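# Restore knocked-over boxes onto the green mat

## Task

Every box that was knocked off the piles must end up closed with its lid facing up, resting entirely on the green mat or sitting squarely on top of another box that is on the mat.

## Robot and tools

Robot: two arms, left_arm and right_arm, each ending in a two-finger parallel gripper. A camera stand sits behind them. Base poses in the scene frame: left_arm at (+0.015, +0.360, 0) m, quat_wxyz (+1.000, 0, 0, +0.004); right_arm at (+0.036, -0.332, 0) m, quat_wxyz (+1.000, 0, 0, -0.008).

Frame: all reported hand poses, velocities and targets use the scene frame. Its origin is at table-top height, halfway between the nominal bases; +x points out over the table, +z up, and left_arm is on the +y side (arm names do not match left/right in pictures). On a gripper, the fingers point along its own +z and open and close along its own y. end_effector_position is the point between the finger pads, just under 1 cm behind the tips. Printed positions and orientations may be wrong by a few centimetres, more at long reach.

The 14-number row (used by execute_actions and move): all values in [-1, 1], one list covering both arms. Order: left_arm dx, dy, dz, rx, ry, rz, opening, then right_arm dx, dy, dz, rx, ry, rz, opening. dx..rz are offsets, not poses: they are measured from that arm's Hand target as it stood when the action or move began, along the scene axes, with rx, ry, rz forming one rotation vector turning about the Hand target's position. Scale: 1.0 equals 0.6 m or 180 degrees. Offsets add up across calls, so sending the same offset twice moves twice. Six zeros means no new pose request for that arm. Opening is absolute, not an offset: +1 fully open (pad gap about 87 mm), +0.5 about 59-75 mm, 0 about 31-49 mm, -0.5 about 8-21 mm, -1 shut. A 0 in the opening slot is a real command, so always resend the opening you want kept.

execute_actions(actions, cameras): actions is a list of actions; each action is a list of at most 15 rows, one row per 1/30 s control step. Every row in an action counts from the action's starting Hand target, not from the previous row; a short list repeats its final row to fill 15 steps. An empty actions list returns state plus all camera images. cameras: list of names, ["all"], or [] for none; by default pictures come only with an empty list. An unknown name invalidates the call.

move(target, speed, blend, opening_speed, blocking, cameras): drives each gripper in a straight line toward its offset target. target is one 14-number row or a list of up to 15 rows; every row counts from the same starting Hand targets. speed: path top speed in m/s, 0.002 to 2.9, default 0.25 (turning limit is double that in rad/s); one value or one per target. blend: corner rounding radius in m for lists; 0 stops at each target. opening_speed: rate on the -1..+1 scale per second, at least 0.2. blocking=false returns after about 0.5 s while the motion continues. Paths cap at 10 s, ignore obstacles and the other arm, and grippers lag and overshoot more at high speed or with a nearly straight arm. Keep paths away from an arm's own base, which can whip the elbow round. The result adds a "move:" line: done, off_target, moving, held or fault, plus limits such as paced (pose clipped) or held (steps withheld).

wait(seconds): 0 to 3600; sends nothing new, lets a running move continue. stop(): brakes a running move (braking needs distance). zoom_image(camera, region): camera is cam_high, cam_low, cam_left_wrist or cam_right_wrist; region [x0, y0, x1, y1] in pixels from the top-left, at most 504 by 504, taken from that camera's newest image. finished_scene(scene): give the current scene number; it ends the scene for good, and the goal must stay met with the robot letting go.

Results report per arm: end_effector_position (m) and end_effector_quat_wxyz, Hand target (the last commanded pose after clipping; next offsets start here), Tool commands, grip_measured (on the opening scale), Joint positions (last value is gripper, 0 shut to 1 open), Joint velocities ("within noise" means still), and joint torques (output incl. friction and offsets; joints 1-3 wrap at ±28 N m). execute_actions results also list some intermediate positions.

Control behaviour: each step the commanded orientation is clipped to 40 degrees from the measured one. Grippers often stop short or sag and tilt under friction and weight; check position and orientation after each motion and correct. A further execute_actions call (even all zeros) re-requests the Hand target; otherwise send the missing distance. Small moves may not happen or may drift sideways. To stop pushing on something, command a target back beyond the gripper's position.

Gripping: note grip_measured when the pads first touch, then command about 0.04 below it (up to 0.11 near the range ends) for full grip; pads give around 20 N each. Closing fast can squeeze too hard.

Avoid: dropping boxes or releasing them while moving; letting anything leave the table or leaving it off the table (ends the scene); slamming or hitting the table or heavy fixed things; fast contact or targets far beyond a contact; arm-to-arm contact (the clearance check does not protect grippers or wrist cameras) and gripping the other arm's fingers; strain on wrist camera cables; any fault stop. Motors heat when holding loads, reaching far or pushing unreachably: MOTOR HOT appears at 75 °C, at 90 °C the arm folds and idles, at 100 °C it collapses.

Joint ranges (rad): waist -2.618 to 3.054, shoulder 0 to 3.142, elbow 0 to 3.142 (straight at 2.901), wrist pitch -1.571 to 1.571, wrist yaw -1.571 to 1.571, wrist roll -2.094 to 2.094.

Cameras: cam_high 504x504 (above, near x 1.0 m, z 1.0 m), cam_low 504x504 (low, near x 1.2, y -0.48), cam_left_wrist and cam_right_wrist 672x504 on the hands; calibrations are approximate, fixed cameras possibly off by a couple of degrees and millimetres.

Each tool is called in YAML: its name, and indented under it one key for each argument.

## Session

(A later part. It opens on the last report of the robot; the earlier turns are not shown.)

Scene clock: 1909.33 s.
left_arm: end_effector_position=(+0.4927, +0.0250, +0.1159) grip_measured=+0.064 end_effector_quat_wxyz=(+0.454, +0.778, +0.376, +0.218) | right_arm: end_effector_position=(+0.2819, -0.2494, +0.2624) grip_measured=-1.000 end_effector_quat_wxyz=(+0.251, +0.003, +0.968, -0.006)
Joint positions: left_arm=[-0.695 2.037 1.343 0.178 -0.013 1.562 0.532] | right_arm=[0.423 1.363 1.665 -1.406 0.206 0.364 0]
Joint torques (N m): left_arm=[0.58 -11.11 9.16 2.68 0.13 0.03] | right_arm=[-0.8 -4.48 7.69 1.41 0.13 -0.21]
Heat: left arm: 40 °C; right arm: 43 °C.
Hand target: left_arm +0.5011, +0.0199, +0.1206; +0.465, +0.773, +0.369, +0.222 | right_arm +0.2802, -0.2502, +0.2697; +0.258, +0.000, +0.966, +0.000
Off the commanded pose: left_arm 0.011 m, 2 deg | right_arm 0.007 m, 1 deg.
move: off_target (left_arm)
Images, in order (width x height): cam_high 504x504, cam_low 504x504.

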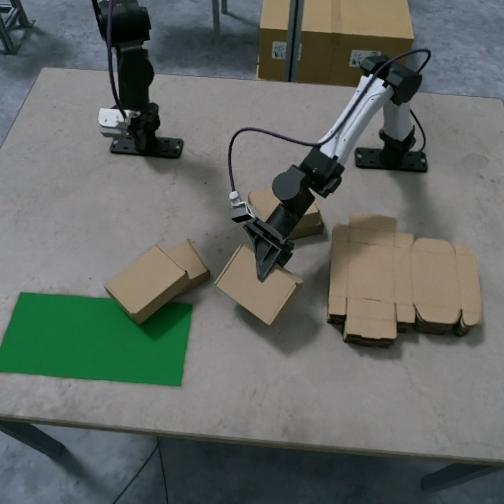

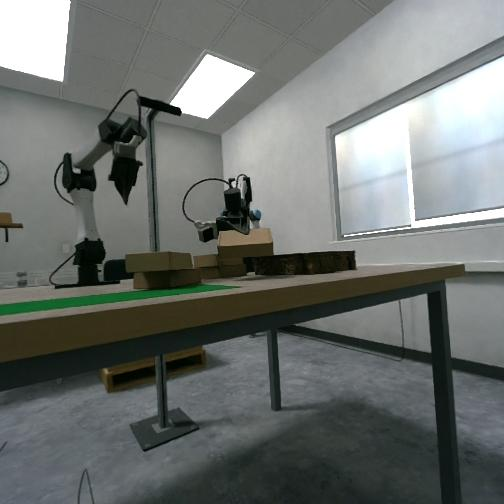

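move:
  target: [0,0,-0.11,0,0,0,-0.12, 0,0,0,0,0,0,-1]
  speed: 0.08
  cameras: ["cam_low","cam_high"]

zoom_image:
  camera: "cam_low"
  region: [120, 170, 340, 310]

zoom_image:
  camera: "cam_high"
  region: [180, 170, 340, 330]

Scene clock: 1913.83 s.
left_arm: end_effector_position=(+0.4999, +0.0190, +0.0648) grip_measured=+0.064 end_effector_quat_wxyz=(+0.466, +0.770, +0.373, +0.224) | right_arm: end_effector_position=(+0.2819, -0.2494, +0.2624) grip_measured=-1.000 end_effector_quat_wxyz=(+0.251, +0.003, +0.968, -0.006)
Joint positions: left_arm=[-0.695 2.169 1.288 0.398 -0.012 1.562 0.532] | right_arm=[0.423 1.363 1.665 -1.406 0.206 0.364 0]
Joint torques (N m): left_arm=[0.69 -11.78 5.57 2.67 0.17 0.07] | right_arm=[-0.68 -4.67 7.57 1.47 0.13 -0.14]
Heat: left arm: 41 °C; right arm: 42 °C.
Hand target: left_arm +0.5011, +0.0200, +0.0543; +0.465, +0.773, +0.369, +0.222 | right_arm +0.2802, -0.2502, +0.2697; +0.258, +0.000, +0.966, +0.000
Off the commanded pose: left_arm 0.010 m, 1 deg | right_arm 0.007 m, 1 deg.
move: done
Images, in order (width x height): cam_high 504x504, cam_low 504x504.

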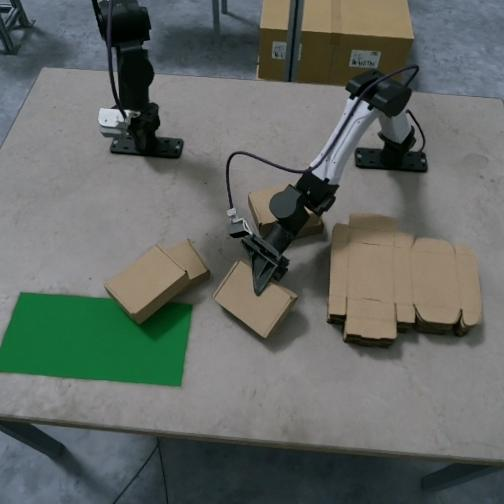

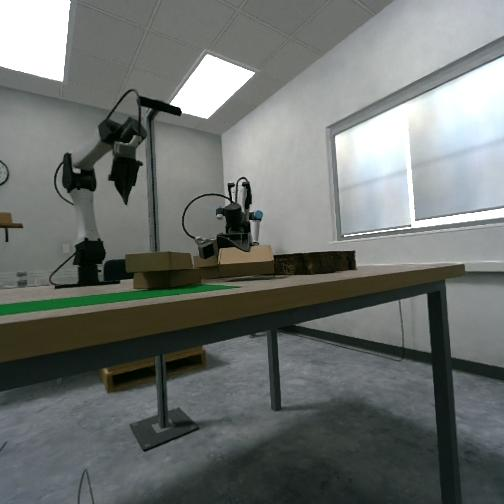

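Scaled by 2.291 from the camera's image (finer frame: 720x720).

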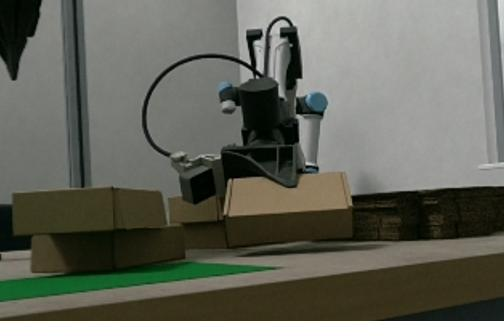

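Scaled by 3.150 from the camera's image (finer frame: 720x720).

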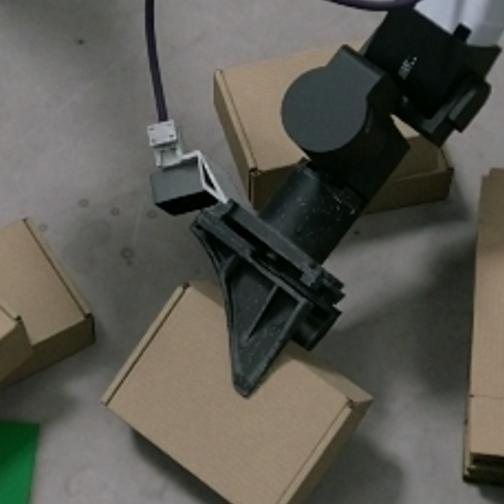

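move:
  target: [0,0,-0.04,0,0,0,-0.12, 0,0,0,0,0,0,-1]
  speed: 0.05
  cameras: ["cam_low"]

zoom_image:
  camera: "cam_low"
  region: [120, 170, 340, 310]

Scene clock: 1919.03 s.
left_arm: end_effector_position=(+0.5026, +0.0168, +0.0499) grip_measured=+0.064 end_effector_quat_wxyz=(+0.476, +0.765, +0.370, +0.228) | right_arm: end_effector_position=(+0.2819, -0.2494, +0.2624) grip_measured=-1.000 end_effector_quat_wxyz=(+0.251, +0.003, +0.968, -0.006)
Joint positions: left_arm=[-0.695 2.219 1.275 0.485 -0.012 1.562 0.532] | right_arm=[0.423 1.363 1.665 -1.406 0.206 0.364 0]
Joint torques (N m): left_arm=[0.69 -10.95 5.11 2.58 0.15 -0.02] | right_arm=[-0.92 -4.56 7.68 1.36 0.12 -0.17]
Heat: left arm: 42 °C; right arm: 42 °C.
Hand target: left_arm +0.5011, +0.0199, +0.0306; +0.465, +0.773, +0.369, +0.222 | right_arm +0.2802, -0.2502, +0.2697; +0.258, +0.000, +0.966, +0.000
Off the commanded pose: left_arm 0.020 m, 2 deg | right_arm 0.007 m, 1 deg.
move: off_target (left_arm)

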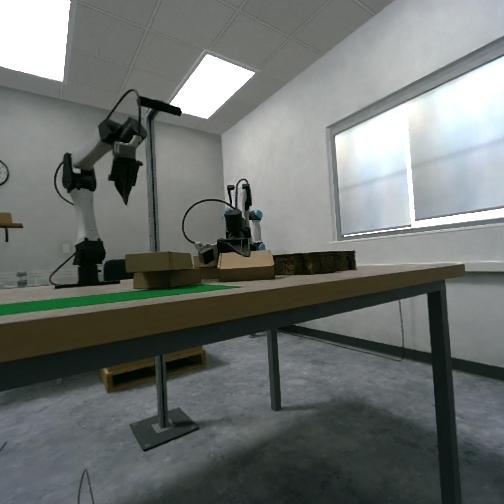

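Scaled by 2.291 from the camera's image (finer frame: 720x720).

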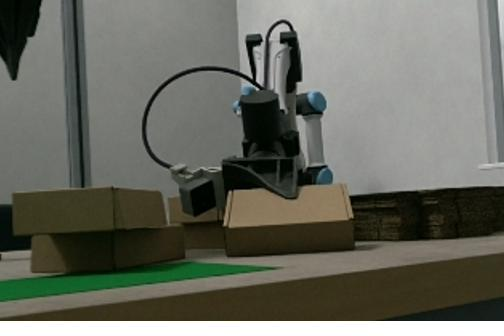

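move:
  target: [0,0,0,0,0,0,0.35, 0,0,0,0,0,0,-1]
  opening_speed: 0.4
  cameras: ["cam_low","cam_left_wrist"]

zoom_image:
  camera: "cam_low"
  region: [120, 170, 340, 310]

Scene clock: 1926.47 s.
left_arm: end_effector_position=(+0.5026, +0.0168, +0.0499) grip_measured=+0.350 end_effector_quat_wxyz=(+0.476, +0.765, +0.369, +0.229) | right_arm: end_effector_position=(+0.2819, -0.2494, +0.2624) grip_measured=-1.000 end_effector_quat_wxyz=(+0.251, +0.003, +0.968, -0.006)
Joint positions: left_arm=[-0.695 2.219 1.275 0.485 -0.012 1.563 0.675] | right_arm=[0.423 1.363 1.665 -1.406 0.206 0.364 0]
Joint torques (N m): left_arm=[0.51 -11.14 5.05 2.62 0.11 0] | right_arm=[-0.87 -4.41 7.51 1.4 0.15 -0.26]
Heat: left arm: 43 °C; right arm: 42 °C.
Hand target: left_arm +0.5011, +0.0199, +0.0305; +0.465, +0.773, +0.369, +0.222 | right_arm +0.2802, -0.2502, +0.2697; +0.258, +0.000, +0.966, +0.000
Off the commanded pose: left_arm 0.020 m, 2 deg | right_arm 0.007 m, 1 deg.
move: done
cam_left_wrist: T_world_to_cam=[[-0.34582, 0.28917, -0.89263, 0.21394], [-0.11422, 0.93128, 0.34594, 0.0492], [0.93132, 0.22159, -0.28903, -0.31362]] pos_world=[0.37168, -0.03819, 0.08331]

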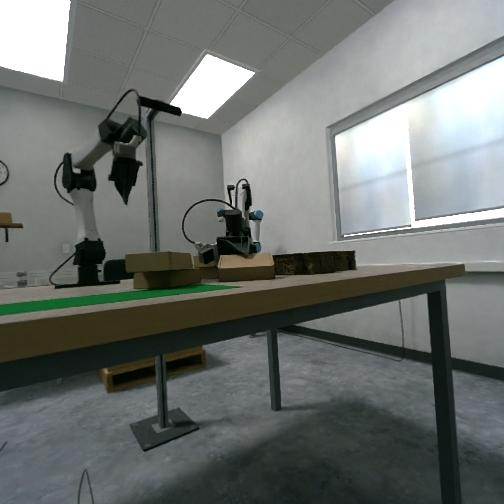

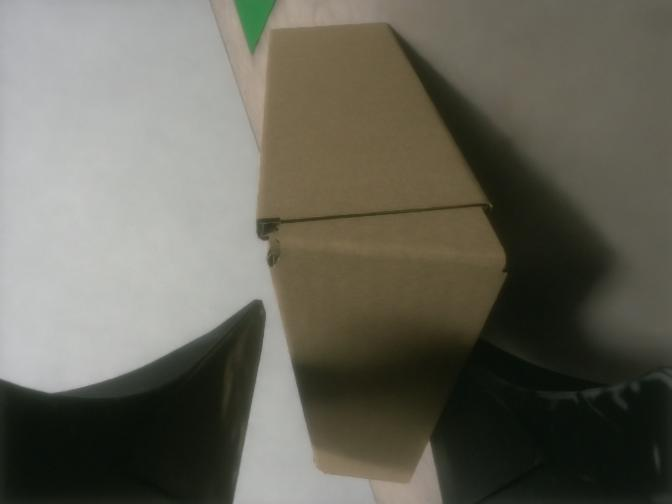

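Scaled by 2.291 from the camera's image (finer frame: 720x720).

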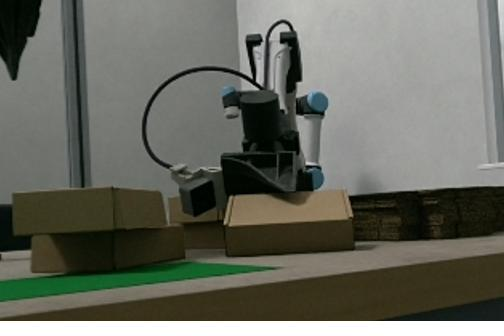

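move:
  target: [0,0,-0.03,0,0,0,0.5, 0,0,0,0,0,0,-1]
  speed: 0.05
  cameras: ["cam_low","cam_left_wrist"]

zoom_image:
  camera: "cam_low"
  region: [120, 170, 340, 310]

Scene clock: 1930.13 s.
left_arm: end_effector_position=(+0.5032, +0.0162, +0.0340) grip_measured=+0.500 end_effector_quat_wxyz=(+0.478, +0.764, +0.367, +0.231) | right_arm: end_effector_position=(+0.2819, -0.2494, +0.2624) grip_measured=-1.000 end_effector_quat_wxyz=(+0.251, +0.003, +0.968, -0.006)
Joint positions: left_arm=[-0.695 2.264 1.265 0.547 -0.012 1.566 0.75] | right_arm=[0.423 1.363 1.665 -1.406 0.206 0.364 0]
Joint torques (N m): left_arm=[0.46 -11 4.98 2.48 0.11 -0.05] | right_arm=[-0.62 -4.6 7.69 1.4 0.08 -0.2]
Heat: left arm: 43 °C; right arm: 41 °C.
Hand target: left_arm +0.5011, +0.0199, +0.0125; +0.465, +0.773, +0.369, +0.222 | right_arm +0.2802, -0.2502, +0.2697; +0.258, +0.000, +0.966, +0.000
Off the commanded pose: left_arm 0.022 m, 2 deg | right_arm 0.007 m, 1 deg.
move: off_target (left_arm)
cam_left_wrist: T_world_to_cam=[[-0.33916, 0.28816, -0.89551, 0.19679], [-0.1152, 0.93204, 0.34355, 0.05578], [0.93365, 0.21968, -0.28292, -0.32005]] pos_world=[0.37198, -0.03839, 0.06652]

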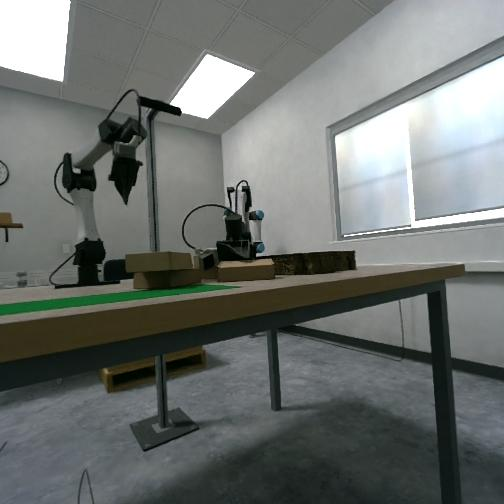

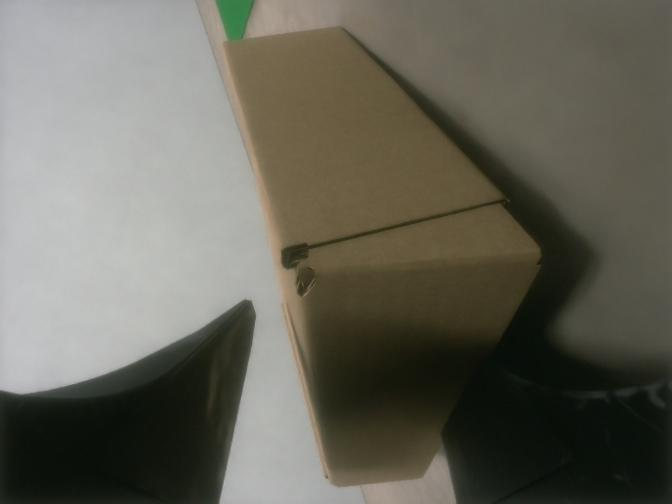

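Scaled by 2.291 from the camera's image (finer frame: 720x720).

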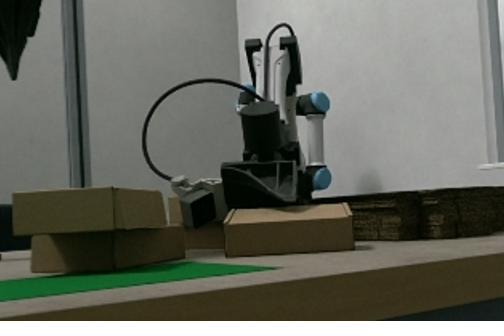

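move:
  target: [-0.088,0.067,0.075,0,0,0,0.5, 0,0,0,0,0,0,-1]
  speed: 0.5
  cameras: ["cam_low","cam_high","cam_left_wrist"]

zoom_image:
  camera: "cam_low"
  region: [120, 170, 340, 310]

zoom_image:
  camera: "cam_high"
  region: [180, 170, 340, 330]

Scene clock: 1935.10 s.
left_arm: end_effector_position=(+0.4510, +0.0590, +0.0463) grip_measured=+0.500 end_effector_quat_wxyz=(+0.458, +0.777, +0.370, +0.223) | right_arm: end_effector_position=(+0.2819, -0.2494, +0.2624) grip_measured=-1.000 end_effector_quat_wxyz=(+0.251, +0.003, +0.968, -0.006)
Joint positions: left_arm=[-0.695 2.031 0.973 0.556 -0.012 1.573 0.75] | right_arm=[0.423 1.363 1.665 -1.406 0.206 0.364 0]
Joint torques (N m): left_arm=[0.16 -15.16 4.46 2.36 0.11 -0.07] | right_arm=[-0.79 -4.66 7.51 1.4 0.14 -0.13]
Heat: left arm: 44 °C; right arm: 41 °C.
Hand target: left_arm +0.4483, +0.0601, +0.0575; +0.465, +0.773, +0.369, +0.222 | right_arm +0.2802, -0.2502, +0.2697; +0.258, +0.000, +0.966, +0.000
Off the commanded pose: left_arm 0.012 m, 1 deg | right_arm 0.007 m, 1 deg.
move: off_target (left_arm)
cam_left_wrist: T_world_to_cam=[[-0.36884, 0.32128, -0.8722, 0.18813], [-0.09973, 0.91927, 0.38079, -0.0023], [0.92413, 0.22743, -0.30702, -0.2722]] pos_world=[0.32071, 0.00359, 0.08139]
Images, in order (width x height): cam_high 504x504, cam_low 504x504, cam_left_wrist 672x504.

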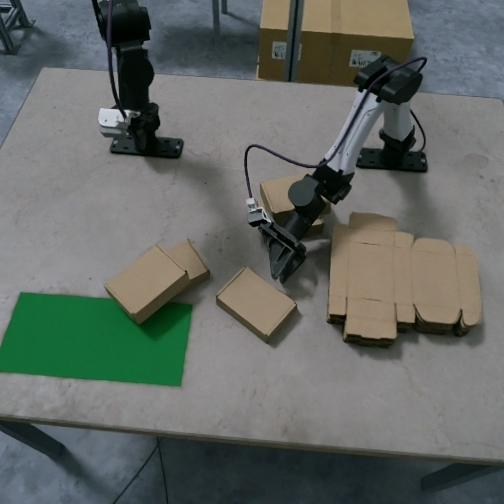

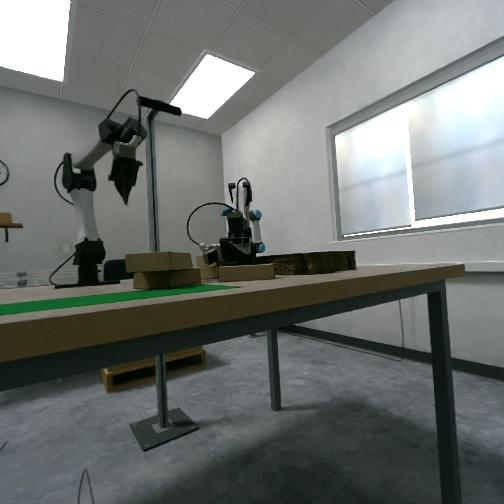

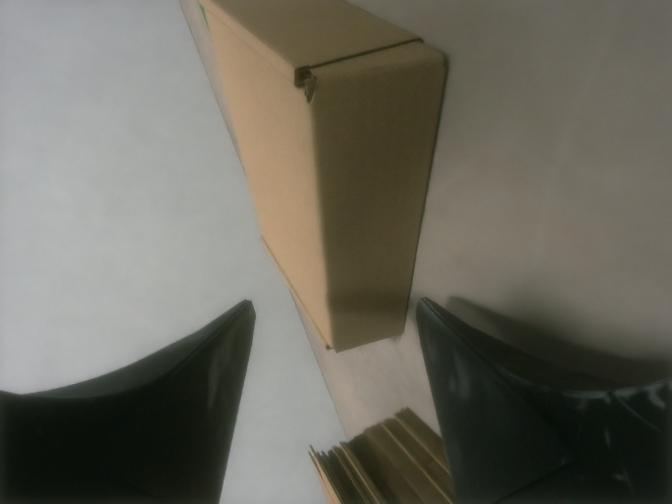

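Scaled by 2.291 from the camera's image (finer frame: 720x720).

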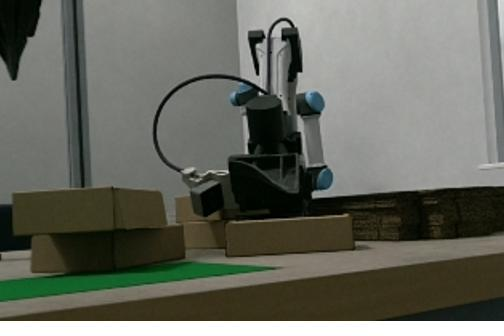

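Scaled by 3.150 from the camera's image (finer frame: 720x720).

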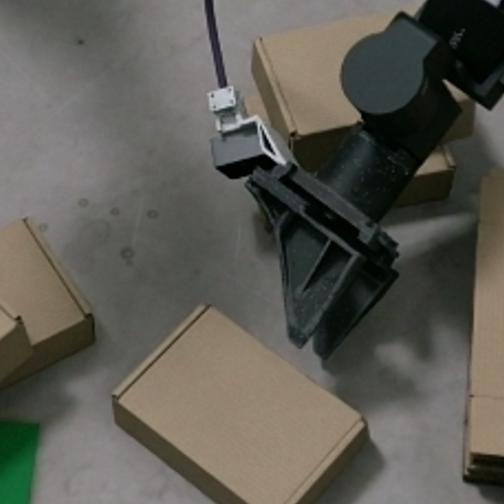

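move:
  target: [0,0,0.25,0,0,0,0.5, 0,0,0,0,0,0,-1]
  speed: 0.15
  cameras: ["cam_low","cam_high"]

zoom_image:
  camera: "cam_high"
  region: [180, 140, 360, 290]

Scene clock: 1939.63 s.
left_arm: end_effector_position=(+0.4485, +0.0610, +0.1864) grip_measured=+0.500 end_effector_quat_wxyz=(+0.449, +0.782, +0.373, +0.219) | right_arm: end_effector_position=(+0.2819, -0.2494, +0.2624) grip_measured=-1.000 end_effector_quat_wxyz=(+0.251, +0.003, +0.968, -0.006)
Joint positions: left_arm=[-0.695 1.742 1.252 -0.035 -0.012 1.573 0.75] | right_arm=[0.423 1.363 1.665 -1.406 0.206 0.364 0]
Joint torques (N m): left_arm=[0.05 -12.97 8.83 2.25 0.1 -0.08] | right_arm=[-0.85 -4.56 7.41 1.39 0.12 -0.18]
Heat: left arm: 45 °C; right arm: 41 °C.
Hand target: left_arm +0.4483, +0.0601, +0.2075; +0.465, +0.773, +0.369, +0.222 | right_arm +0.2802, -0.2502, +0.2697; +0.258, +0.000, +0.966, +0.000
Off the commanded pose: left_arm 0.021 m, 2 deg | right_arm 0.007 m, 1 deg.
move: off_target (left_arm)
Images, in order (width x height): cam_high 504x504, cam_low 504x504.

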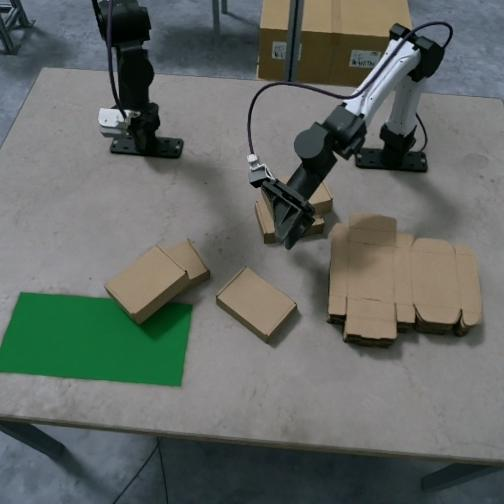

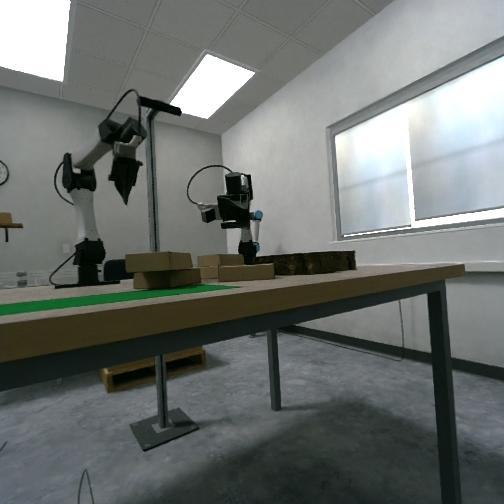

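Scaled by 2.800 from the camera's image (finer frame: 720x720).

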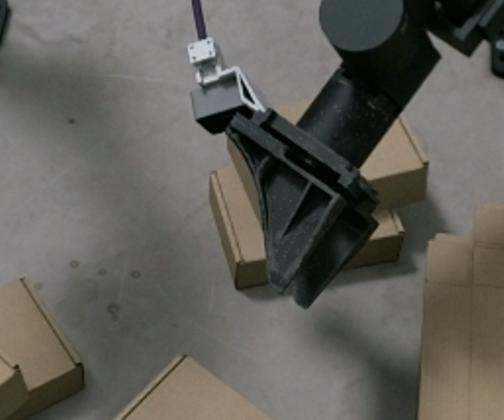

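zoom_image:
  camera: "cam_high"
  region: [90, 225, 230, 335]

zoom_image:
  camera: "cam_low"
  region: [110, 220, 290, 300]

Scaled by 3.600 from the camera's image (finer frame: 720x720).

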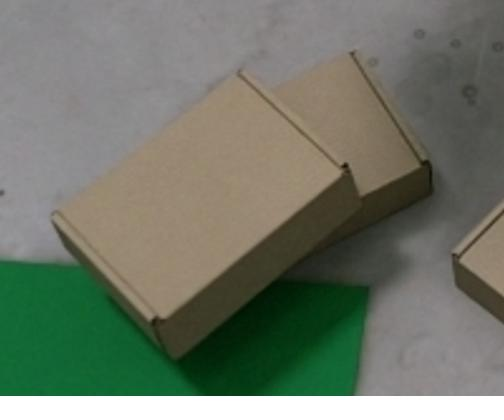

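Scaled by 2.800 from the camera's image (finer frame: 720x720).

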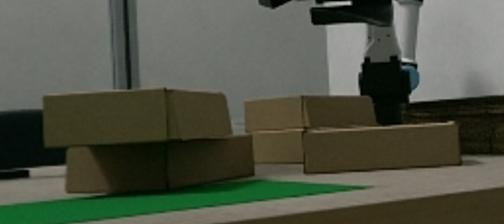

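move:
  target: [-0.38,0.317,0.104,-0.3224,0.275,0.5359,0.5, 0.503,-0.078,-0.117,0.0242,-0.052,0.2771,-1]
  speed: 0.25
  cameras: ["cam_high","cam_right_wrist"]

zoom_image:
  camera: "cam_high"
  region: [60, 160, 360, 400]

Scene clock: 1987.20 s.
left_arm: end_effector_position=(+0.2226, +0.2482, +0.2619) grip_measured=+0.500 end_effector_quat_wxyz=(+0.252, +0.008, +0.968, +0.009) | right_arm: end_effector_position=(+0.5793, -0.2954, +0.2055) grip_measured=-1.000 end_effector_quat_wxyz=(+0.354, -0.382, +0.845, +0.123)
Joint positions: left_arm=[-0.636 1.31 1.632 -1.474 -0.302 -0.545 0.75] | right_arm=[-0.035 2.474 2.846 -1.355 -0.529 -0.737 0]
Joint torques (N m): left_arm=[0.69 -5.24 7.64 1.4 -0.13 -0.09] | right_arm=[-0.87 -10.88 7.42 1.55 -0.4 -0.28]
Heat: left arm: 50 °C; right arm: 41 °C.
Hand target: left_arm +0.2203, +0.2503, +0.2700; +0.259, +0.000, +0.966, +0.000 | right_arm +0.5821, -0.2970, +0.1996; +0.310, -0.398, +0.852, +0.144
Off the commanded pose: left_arm 0.009 m, 2 deg | right_arm 0.007 m, 6 deg.
elbow stopped short (right arm): the move would have taken joint 3 (elbow) straighter than the controller allows.
move: off_target (right_arm)
cam_right_wrist: T_world_to_cam=[[0.73584, -0.675, 0.0541, -0.63809], [-0.67627, -0.72843, 0.10972, 0.17318], [-0.03465, -0.11733, -0.99249, 0.33198]] pos_world=[0.59815, -0.26561, 0.34501]

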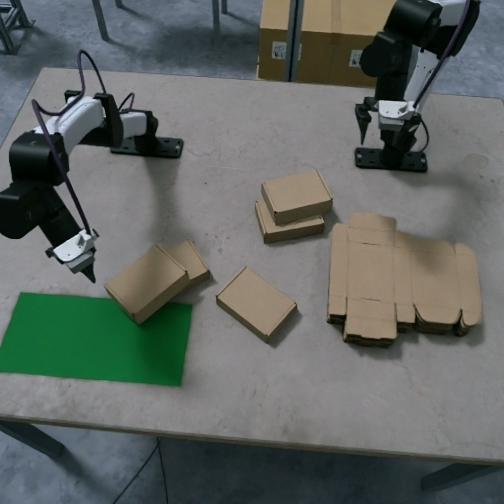

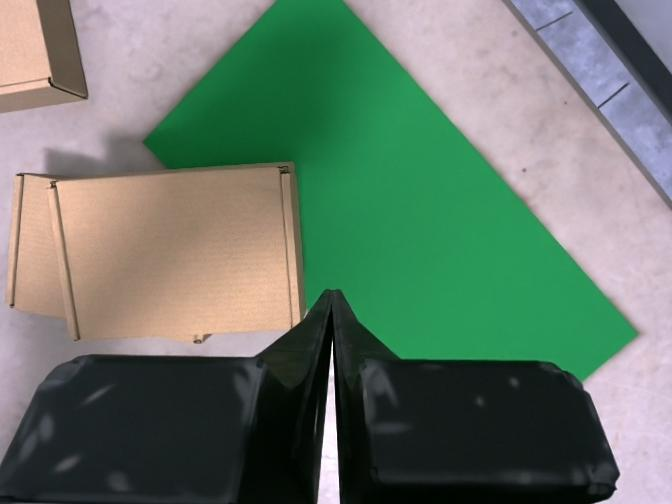

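Scaled by 1.680 from the camera's image (finer frame: 720x720).

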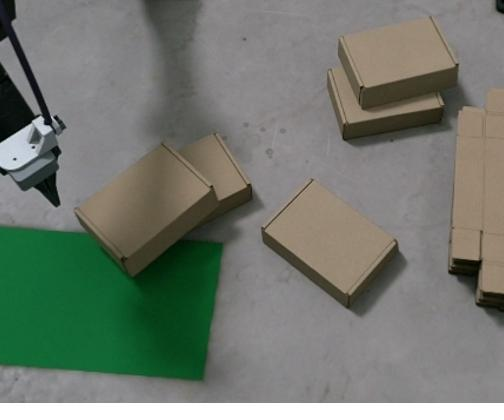

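move:
  target: [0,0,0,0,0,0,0.5, 0,0,-0.215,0,0,0,-1]
  speed: 0.15
  cameras: ["cam_high","cam_right_wrist","cam_low"]

zoom_image:
  camera: "cam_high"
  region: [60, 225, 220, 335]

Scene clock: 1994.30 s.
left_arm: end_effector_position=(+0.2225, +0.2482, +0.2619) grip_measured=+0.500 end_effector_quat_wxyz=(+0.252, +0.008, +0.968, +0.009) | right_arm: end_effector_position=(+0.5804, -0.2960, +0.0536) grip_measured=-1.000 end_effector_quat_wxyz=(+0.293, -0.390, +0.860, +0.152)
Joint positions: left_arm=[-0.636 1.31 1.632 -1.475 -0.302 -0.546 0.75] | right_arm=[-0.035 2.411 2.149 -0.878 -0.532 -0.783 0]
Joint torques (N m): left_arm=[0.96 -5.29 7.51 1.47 -0.09 -0.04] | right_arm=[-0.34 -16.06 5.59 1.46 -0.34 -0.17]
Heat: left arm: 47 °C; right arm: 43 °C.
Hand target: left_arm +0.2203, +0.2502, +0.2700; +0.259, +0.000, +0.966, +0.000 | right_arm +0.5821, -0.2970, +0.0707; +0.310, -0.398, +0.852, +0.144
Off the commanded pose: left_arm 0.009 m, 2 deg | right_arm 0.017 m, 2 deg.
move: off_target (right_arm)
cam_right_wrist: T_world_to_cam=[[0.76103, -0.64744, -0.04078, -0.63256], [-0.62789, -0.75093, 0.20459, 0.15032], [-0.16308, -0.1301, -0.978, 0.25127]] pos_world=[0.61675, -0.26397, 0.18919]
Images, in order (width x height): cam_high 504x504, cam_low 504x504, cam_right_wrist 672x504.

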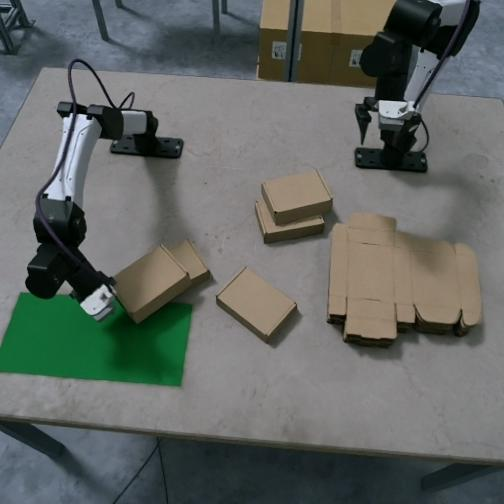

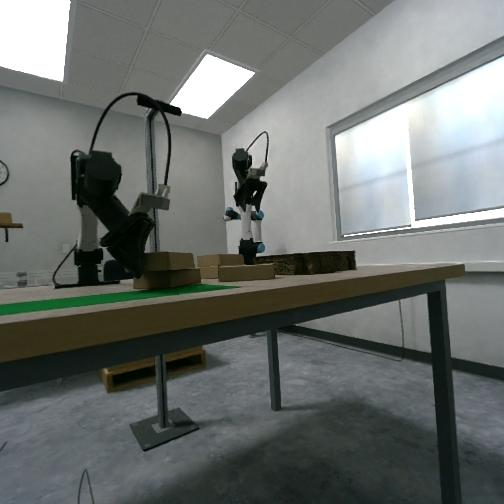

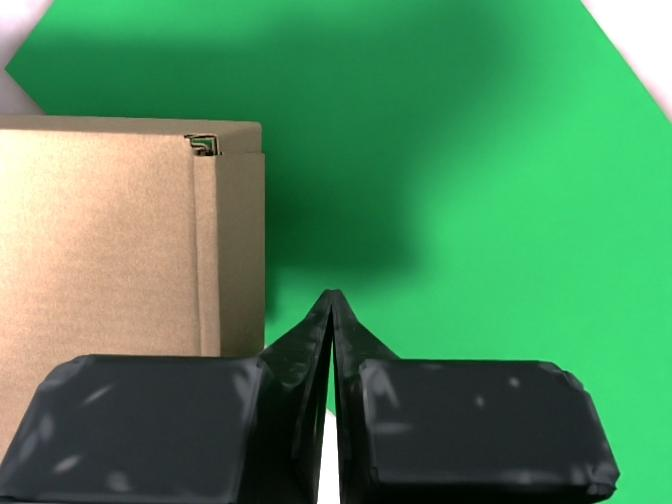

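Scaled by 3.150 from the camera's image (finer frame: 720x720).

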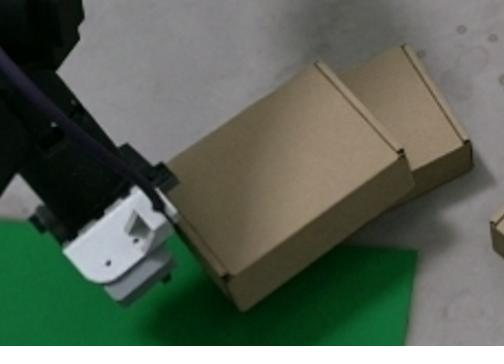

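move:
  target: [0,0,0,0,0,0,0.5, -0.0775,0.0632,0,0,0,0,-1]
  speed: 0.08
  cameras: ["cam_high","cam_right_wrist","cam_low"]

zoom_image:
  camera: "cam_high"
  region: [60, 225, 220, 335]

Scene clock: 2001.47 s.
left_arm: end_effector_position=(+0.2225, +0.2482, +0.2619) grip_measured=+0.500 end_effector_quat_wxyz=(+0.252, +0.008, +0.968, +0.009) | right_arm: end_effector_position=(+0.5354, -0.2608, +0.0565) grip_measured=-1.000 end_effector_quat_wxyz=(+0.297, -0.399, +0.855, +0.150)
Joint positions: left_arm=[-0.636 1.31 1.632 -1.475 -0.302 -0.546 0.75] | right_arm=[0.037 2.18 1.761 -0.68 -0.506 -0.728 0]
Joint torques (N m): left_arm=[0.85 -5.37 7.58 1.39 -0.13 -0.04] | right_arm=[0.2 -14.54 5.67 1.61 -0.14 0.16]
Heat: left arm: 45 °C; right arm: 47 °C.
Hand target: left_arm +0.2203, +0.2502, +0.2700; +0.259, +0.000, +0.966, +0.000 | right_arm +0.5355, -0.2590, +0.0706; +0.310, -0.398, +0.852, +0.144
Off the commanded pose: left_arm 0.009 m, 2 deg | right_arm 0.014 m, 2 deg.
move: off_target (right_arm)
cam_right_wrist: T_world_to_cam=[[0.77268, -0.63416, -0.02836, -0.57875], [-0.61749, -0.76123, 0.19808, 0.14002], [-0.14721, -0.13554, -0.97977, 0.24151]] pos_world=[0.5692, -0.2277, 0.19248]
Images, in order (width x height): cam_high 504x504, cam_low 504x504, cam_right_wrist 672x504.

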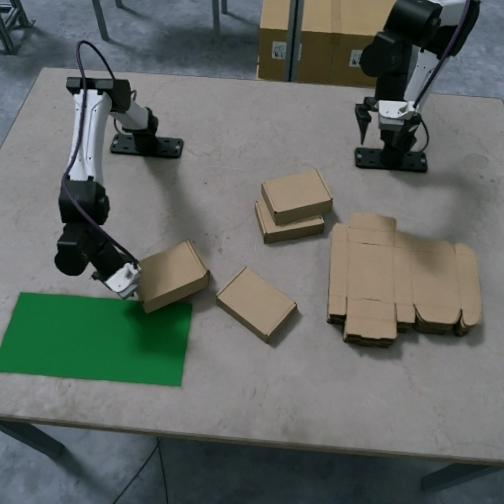

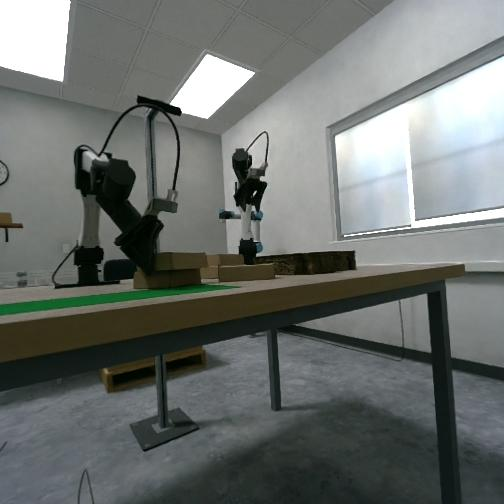

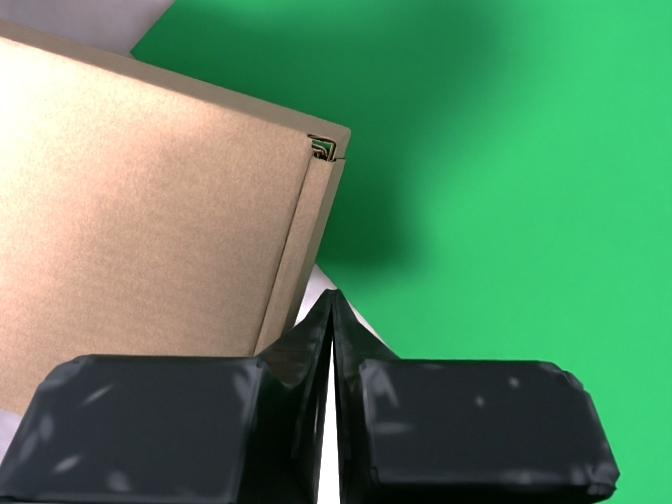

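Scaled by 3.150 from the camera's image (finer frame: 720x720).

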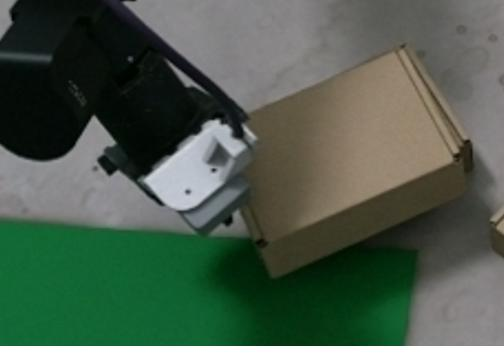

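move:
  target:
    - [0,0,0,0,0,0,0.5, 0.065,-0.05,0.0,0,0,0,-1]
    - [0,0,0,0,0,0,0.5, 0.065,-0.05,0.26,0,0,0,-1]
  speed: 0.15
  cameras: ["cam_right_wrist","cam_high"]

zoom_image:
  camera: "cam_high"
  region: [60, 225, 220, 335]

Scene clock: 2024.13 s.
left_arm: end_effector_position=(+0.2225, +0.2482, +0.2619) grip_measured=+0.500 end_effector_quat_wxyz=(+0.252, +0.008, +0.968, +0.009) | right_arm: end_effector_position=(+0.5749, -0.2908, +0.2311) grip_measured=-1.000 end_effector_quat_wxyz=(+0.375, -0.388, +0.835, +0.112)
Joint positions: left_arm=[-0.636 1.31 1.632 -1.475 -0.302 -0.546 0.75] | right_arm=[-0.025 2.429 2.854 -1.354 -0.523 -0.733 0]
Joint torques (N m): left_arm=[0.81 -5.61 7.57 1.37 -0.17 -0.11] | right_arm=[-0.35 -11.15 6.64 1.61 -0.31 0.04]
Heat: left arm: 41 °C; right arm: 50 °C.
Hand target: left_arm +0.2203, +0.2502, +0.2700; +0.259, +0.000, +0.966, +0.000 | right_arm +0.5745, -0.2890, +0.2268; +0.310, -0.398, +0.852, +0.144
Off the commanded pose: left_arm 0.009 m, 2 deg | right_arm 0.005 m, 9 deg.
elbow stopped short (right arm): the move would have taken joint 3 (elbow) straighter than the controller allows.
move: off_target (right_arm)
cam_right_wrist: T_world_to_cam=[[0.7346, -0.67165, 0.09612, -0.64122], [-0.67827, -0.73058, 0.07871, 0.1785], [0.01735, -0.12302, -0.99225, 0.3263]] pos_world=[0.58645, -0.26012, 0.37136]
Images, in order (width x height): cam_high 504x504, cam_right_wrist 672x504.

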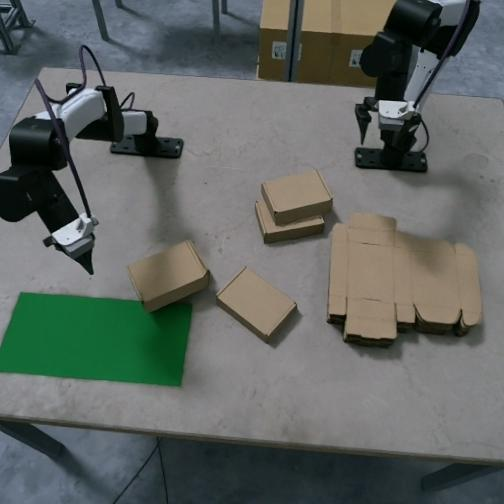

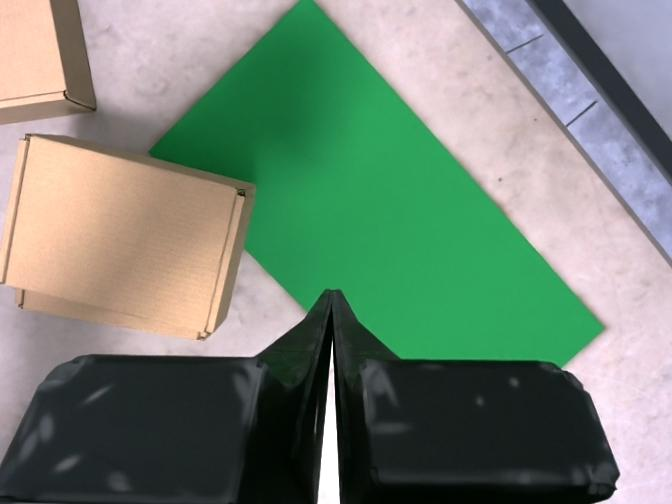

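Scaled by 3.150 from the camera's image (finer frame: 720x720).

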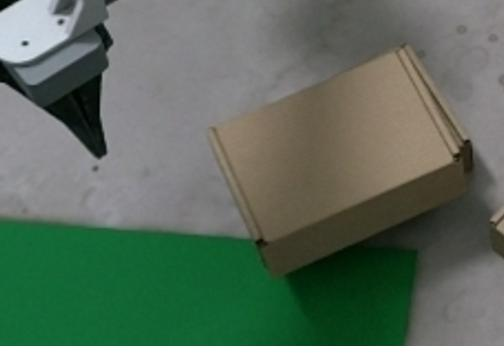

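move:
  target: [0,0,0,0,0,0,0.5, -0.3275,0.3217,-0.078,-0.1592,-0.0725,-0.0959,-1]
  speed: 0.2
  cameras: ["cam_right_wrist","cam_high"]

Scene clock: 2039.23 s.
left_arm: end_effector_position=(+0.2225, +0.2482, +0.2619) grip_measured=+0.500 end_effector_quat_wxyz=(+0.252, +0.008, +0.968, +0.009) | right_arm: end_effector_position=(+0.3743, -0.0960, +0.1810) grip_measured=-1.000 end_effector_quat_wxyz=(+0.316, -0.353, +0.866, -0.160)
Joint positions: left_arm=[-0.636 1.31 1.632 -1.475 -0.302 -0.546 0.75] | right_arm=[0.858 1.812 1.675 -0.943 0.556 -0.075 0]
Joint torques (N m): left_arm=[0.75 -5.22 7.41 1.41 -0.12 -0.02] | right_arm=[-0.9 -7.02 8.94 1.36 0.47 0.23]
Heat: left arm: 40 °C; right arm: 52 °C.
Hand target: left_arm +0.2203, +0.2502, +0.2700; +0.259, +0.000, +0.966, +0.000 | right_arm +0.3780, -0.0960, +0.1800; +0.314, -0.344, +0.870, -0.163
Off the commanded pose: left_arm 0.009 m, 2 deg | right_arm 0.004 m, 1 deg.
move: done
cam_right_wrist: T_world_to_cam=[[0.51496, -0.7019, 0.49209, -0.35058], [-0.8572, -0.41813, 0.30063, 0.24549], [-0.00525, -0.57663, -0.81699, 0.23716]] pos_world=[0.39222, -0.00667, 0.29248]
Images, in order (width x height): cam_high 504x504, cam_right_wrist 672x504.

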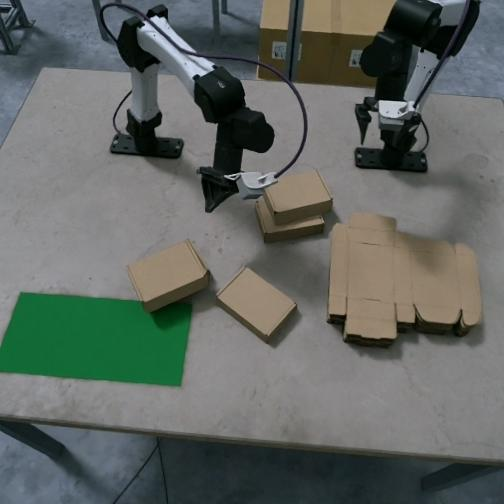

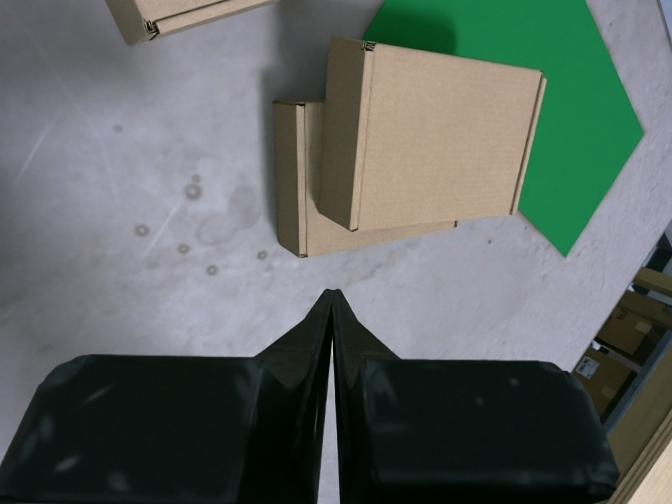

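move:
  target: [0,0,0,0,0,0,0.5, 0,0,-0.23,0,0,0,-1]
  speed: 0.15
  cameras: ["cam_right_wrist","cam_high","cam_low"]

zoom_image:
  camera: "cam_high"
  region: [100, 175, 300, 335]

Scene clock: 2044.43 s.
left_arm: end_effector_position=(+0.2225, +0.2482, +0.2619) grip_measured=+0.500 end_effector_quat_wxyz=(+0.252, +0.008, +0.968, +0.009) | right_arm: end_effector_position=(+0.3773, -0.0930, +0.0489) grip_measured=-1.000 end_effector_quat_wxyz=(+0.317, -0.351, +0.867, -0.160)
Joint positions: left_arm=[-0.636 1.31 1.632 -1.475 -0.302 -0.546 0.75] | right_arm=[0.858 1.903 1.258 -0.433 0.558 -0.071 0]
Joint torques (N m): left_arm=[0.57 -5.33 7.53 1.45 -0.16 -0.07] | right_arm=[-0.9 -7.92 5.64 1.57 0.57 0.18]
Heat: left arm: 39 °C; right arm: 51 °C.
Hand target: left_arm +0.2203, +0.2502, +0.2700; +0.259, +0.000, +0.966, +0.000 | right_arm +0.3780, -0.0959, +0.0420; +0.314, -0.344, +0.870, -0.163
Off the commanded pose: left_arm 0.009 m, 2 deg | right_arm 0.008 m, 1 deg.
move: done
cam_right_wrist: T_world_to_cam=[[0.51046, -0.70554, 0.49157, -0.28358], [-0.85989, -0.41513, 0.2971, 0.29042], [-0.00555, -0.57435, -0.81859, 0.13138]] pos_world=[0.39521, -0.00406, 0.16067]
Images, in order (width x height): cam_high 504x504, cam_low 504x504, cam_right_wrist 672x504.

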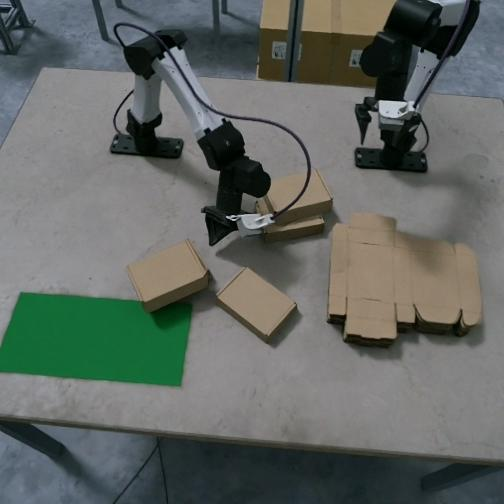

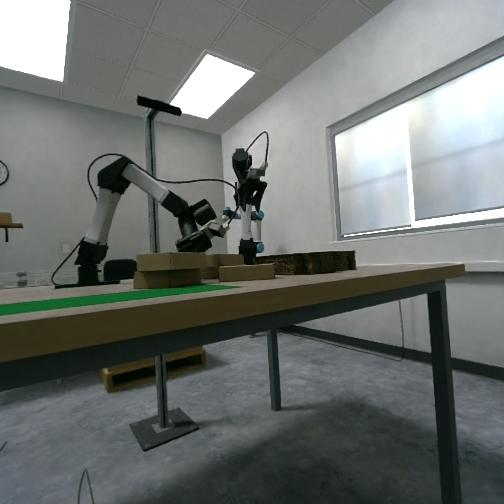

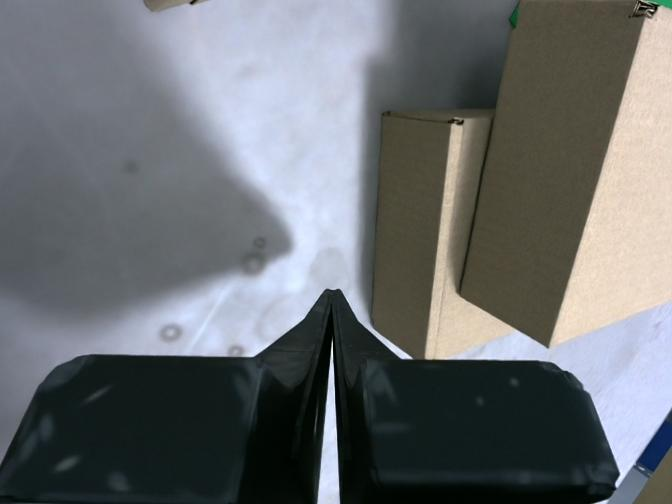

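Scaled by 2.520 from the camera's image (finer frame: 720x720).

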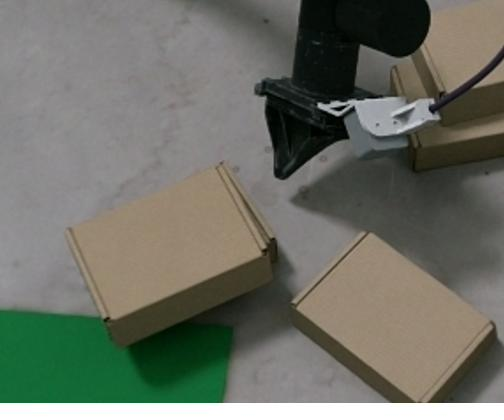

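move:
  target:
    - [0,0,0,0,0,0,0.5, 0.02,0.015,0,0,0,0,-1]
    - [0,0,0,0,0,0,0.5, 0.153,-0.1975,0,0,0,0,-1]
  speed: 0.1
  blend: 0.01
  cameras: ["cam_right_wrist","cam_high","cam_low"]

zoom_image:
  camera: "cam_high"
  region: [60, 195, 260, 355]

Scene clock: 2055.57 s.
left_arm: end_effector_position=(+0.2225, +0.2482, +0.2619) grip_measured=+0.500 end_effector_quat_wxyz=(+0.252, +0.008, +0.968, +0.009) | right_arm: end_effector_position=(+0.4688, -0.2160, +0.0335) grip_measured=-1.000 end_effector_quat_wxyz=(+0.302, -0.341, +0.874, -0.168)
Joint positions: left_arm=[-0.636 1.31 1.632 -1.475 -0.302 -0.546 0.75] | right_arm=[0.452 1.932 1.214 -0.232 0.358 -0.425 0]
Joint torques (N m): left_arm=[0.72 -5.38 7.51 1.38 -0.18 -0.06] | right_arm=[-0.76 -11.47 5.48 1.94 0.11 -0.09]
Heat: left arm: 39 °C; right arm: 50 °C.
Hand target: left_arm +0.2203, +0.2502, +0.2700; +0.259, +0.000, +0.966, +0.000 | right_arm +0.4698, -0.2144, +0.0420; +0.314, -0.344, +0.870, -0.163
Off the commanded pose: left_arm 0.009 m, 2 deg | right_arm 0.009 m, 2 deg.
move: done; blend cut to 0.0076 m at target 1
cam_right_wrist: T_world_to_cam=[[0.49951, -0.71281, 0.49233, -0.40609], [-0.86526, -0.38253, 0.32404, 0.33135], [-0.04265, -0.58785, -0.80784, 0.06273]] pos_world=[0.49223, -0.12584, 0.14323]
Images, in order (width x height): cam_high 504x504, cam_low 504x504, cam_right_wrist 672x504.

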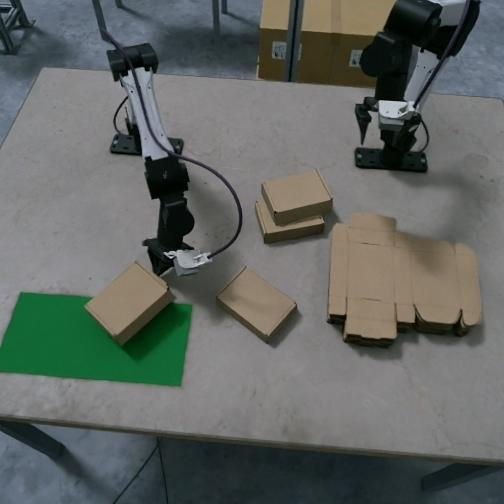

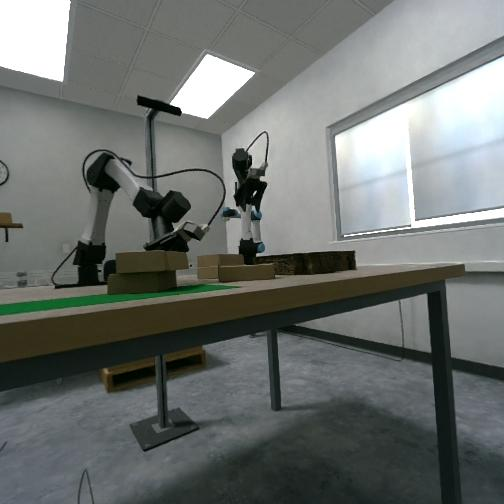

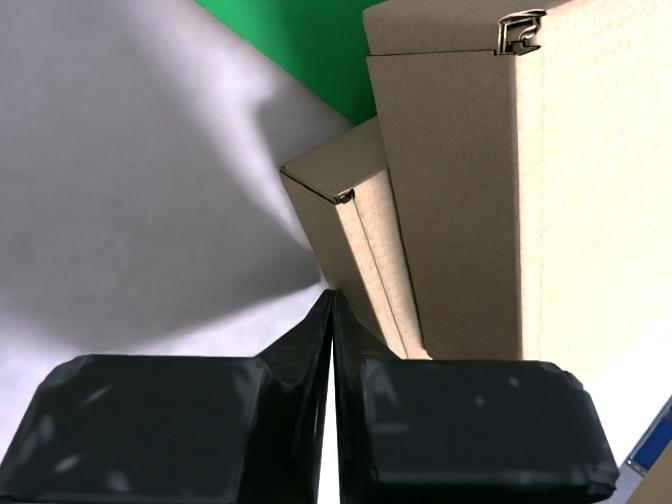

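Scaled by 2.520 from the camera's image (finer frame: 720x720).

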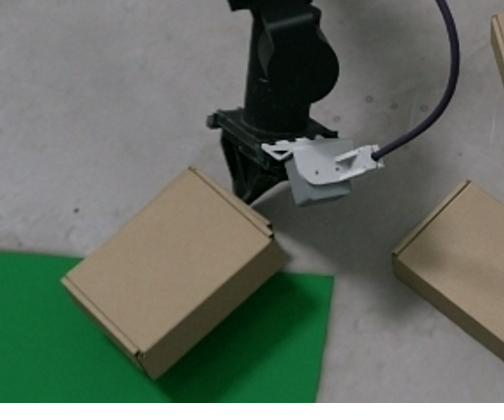

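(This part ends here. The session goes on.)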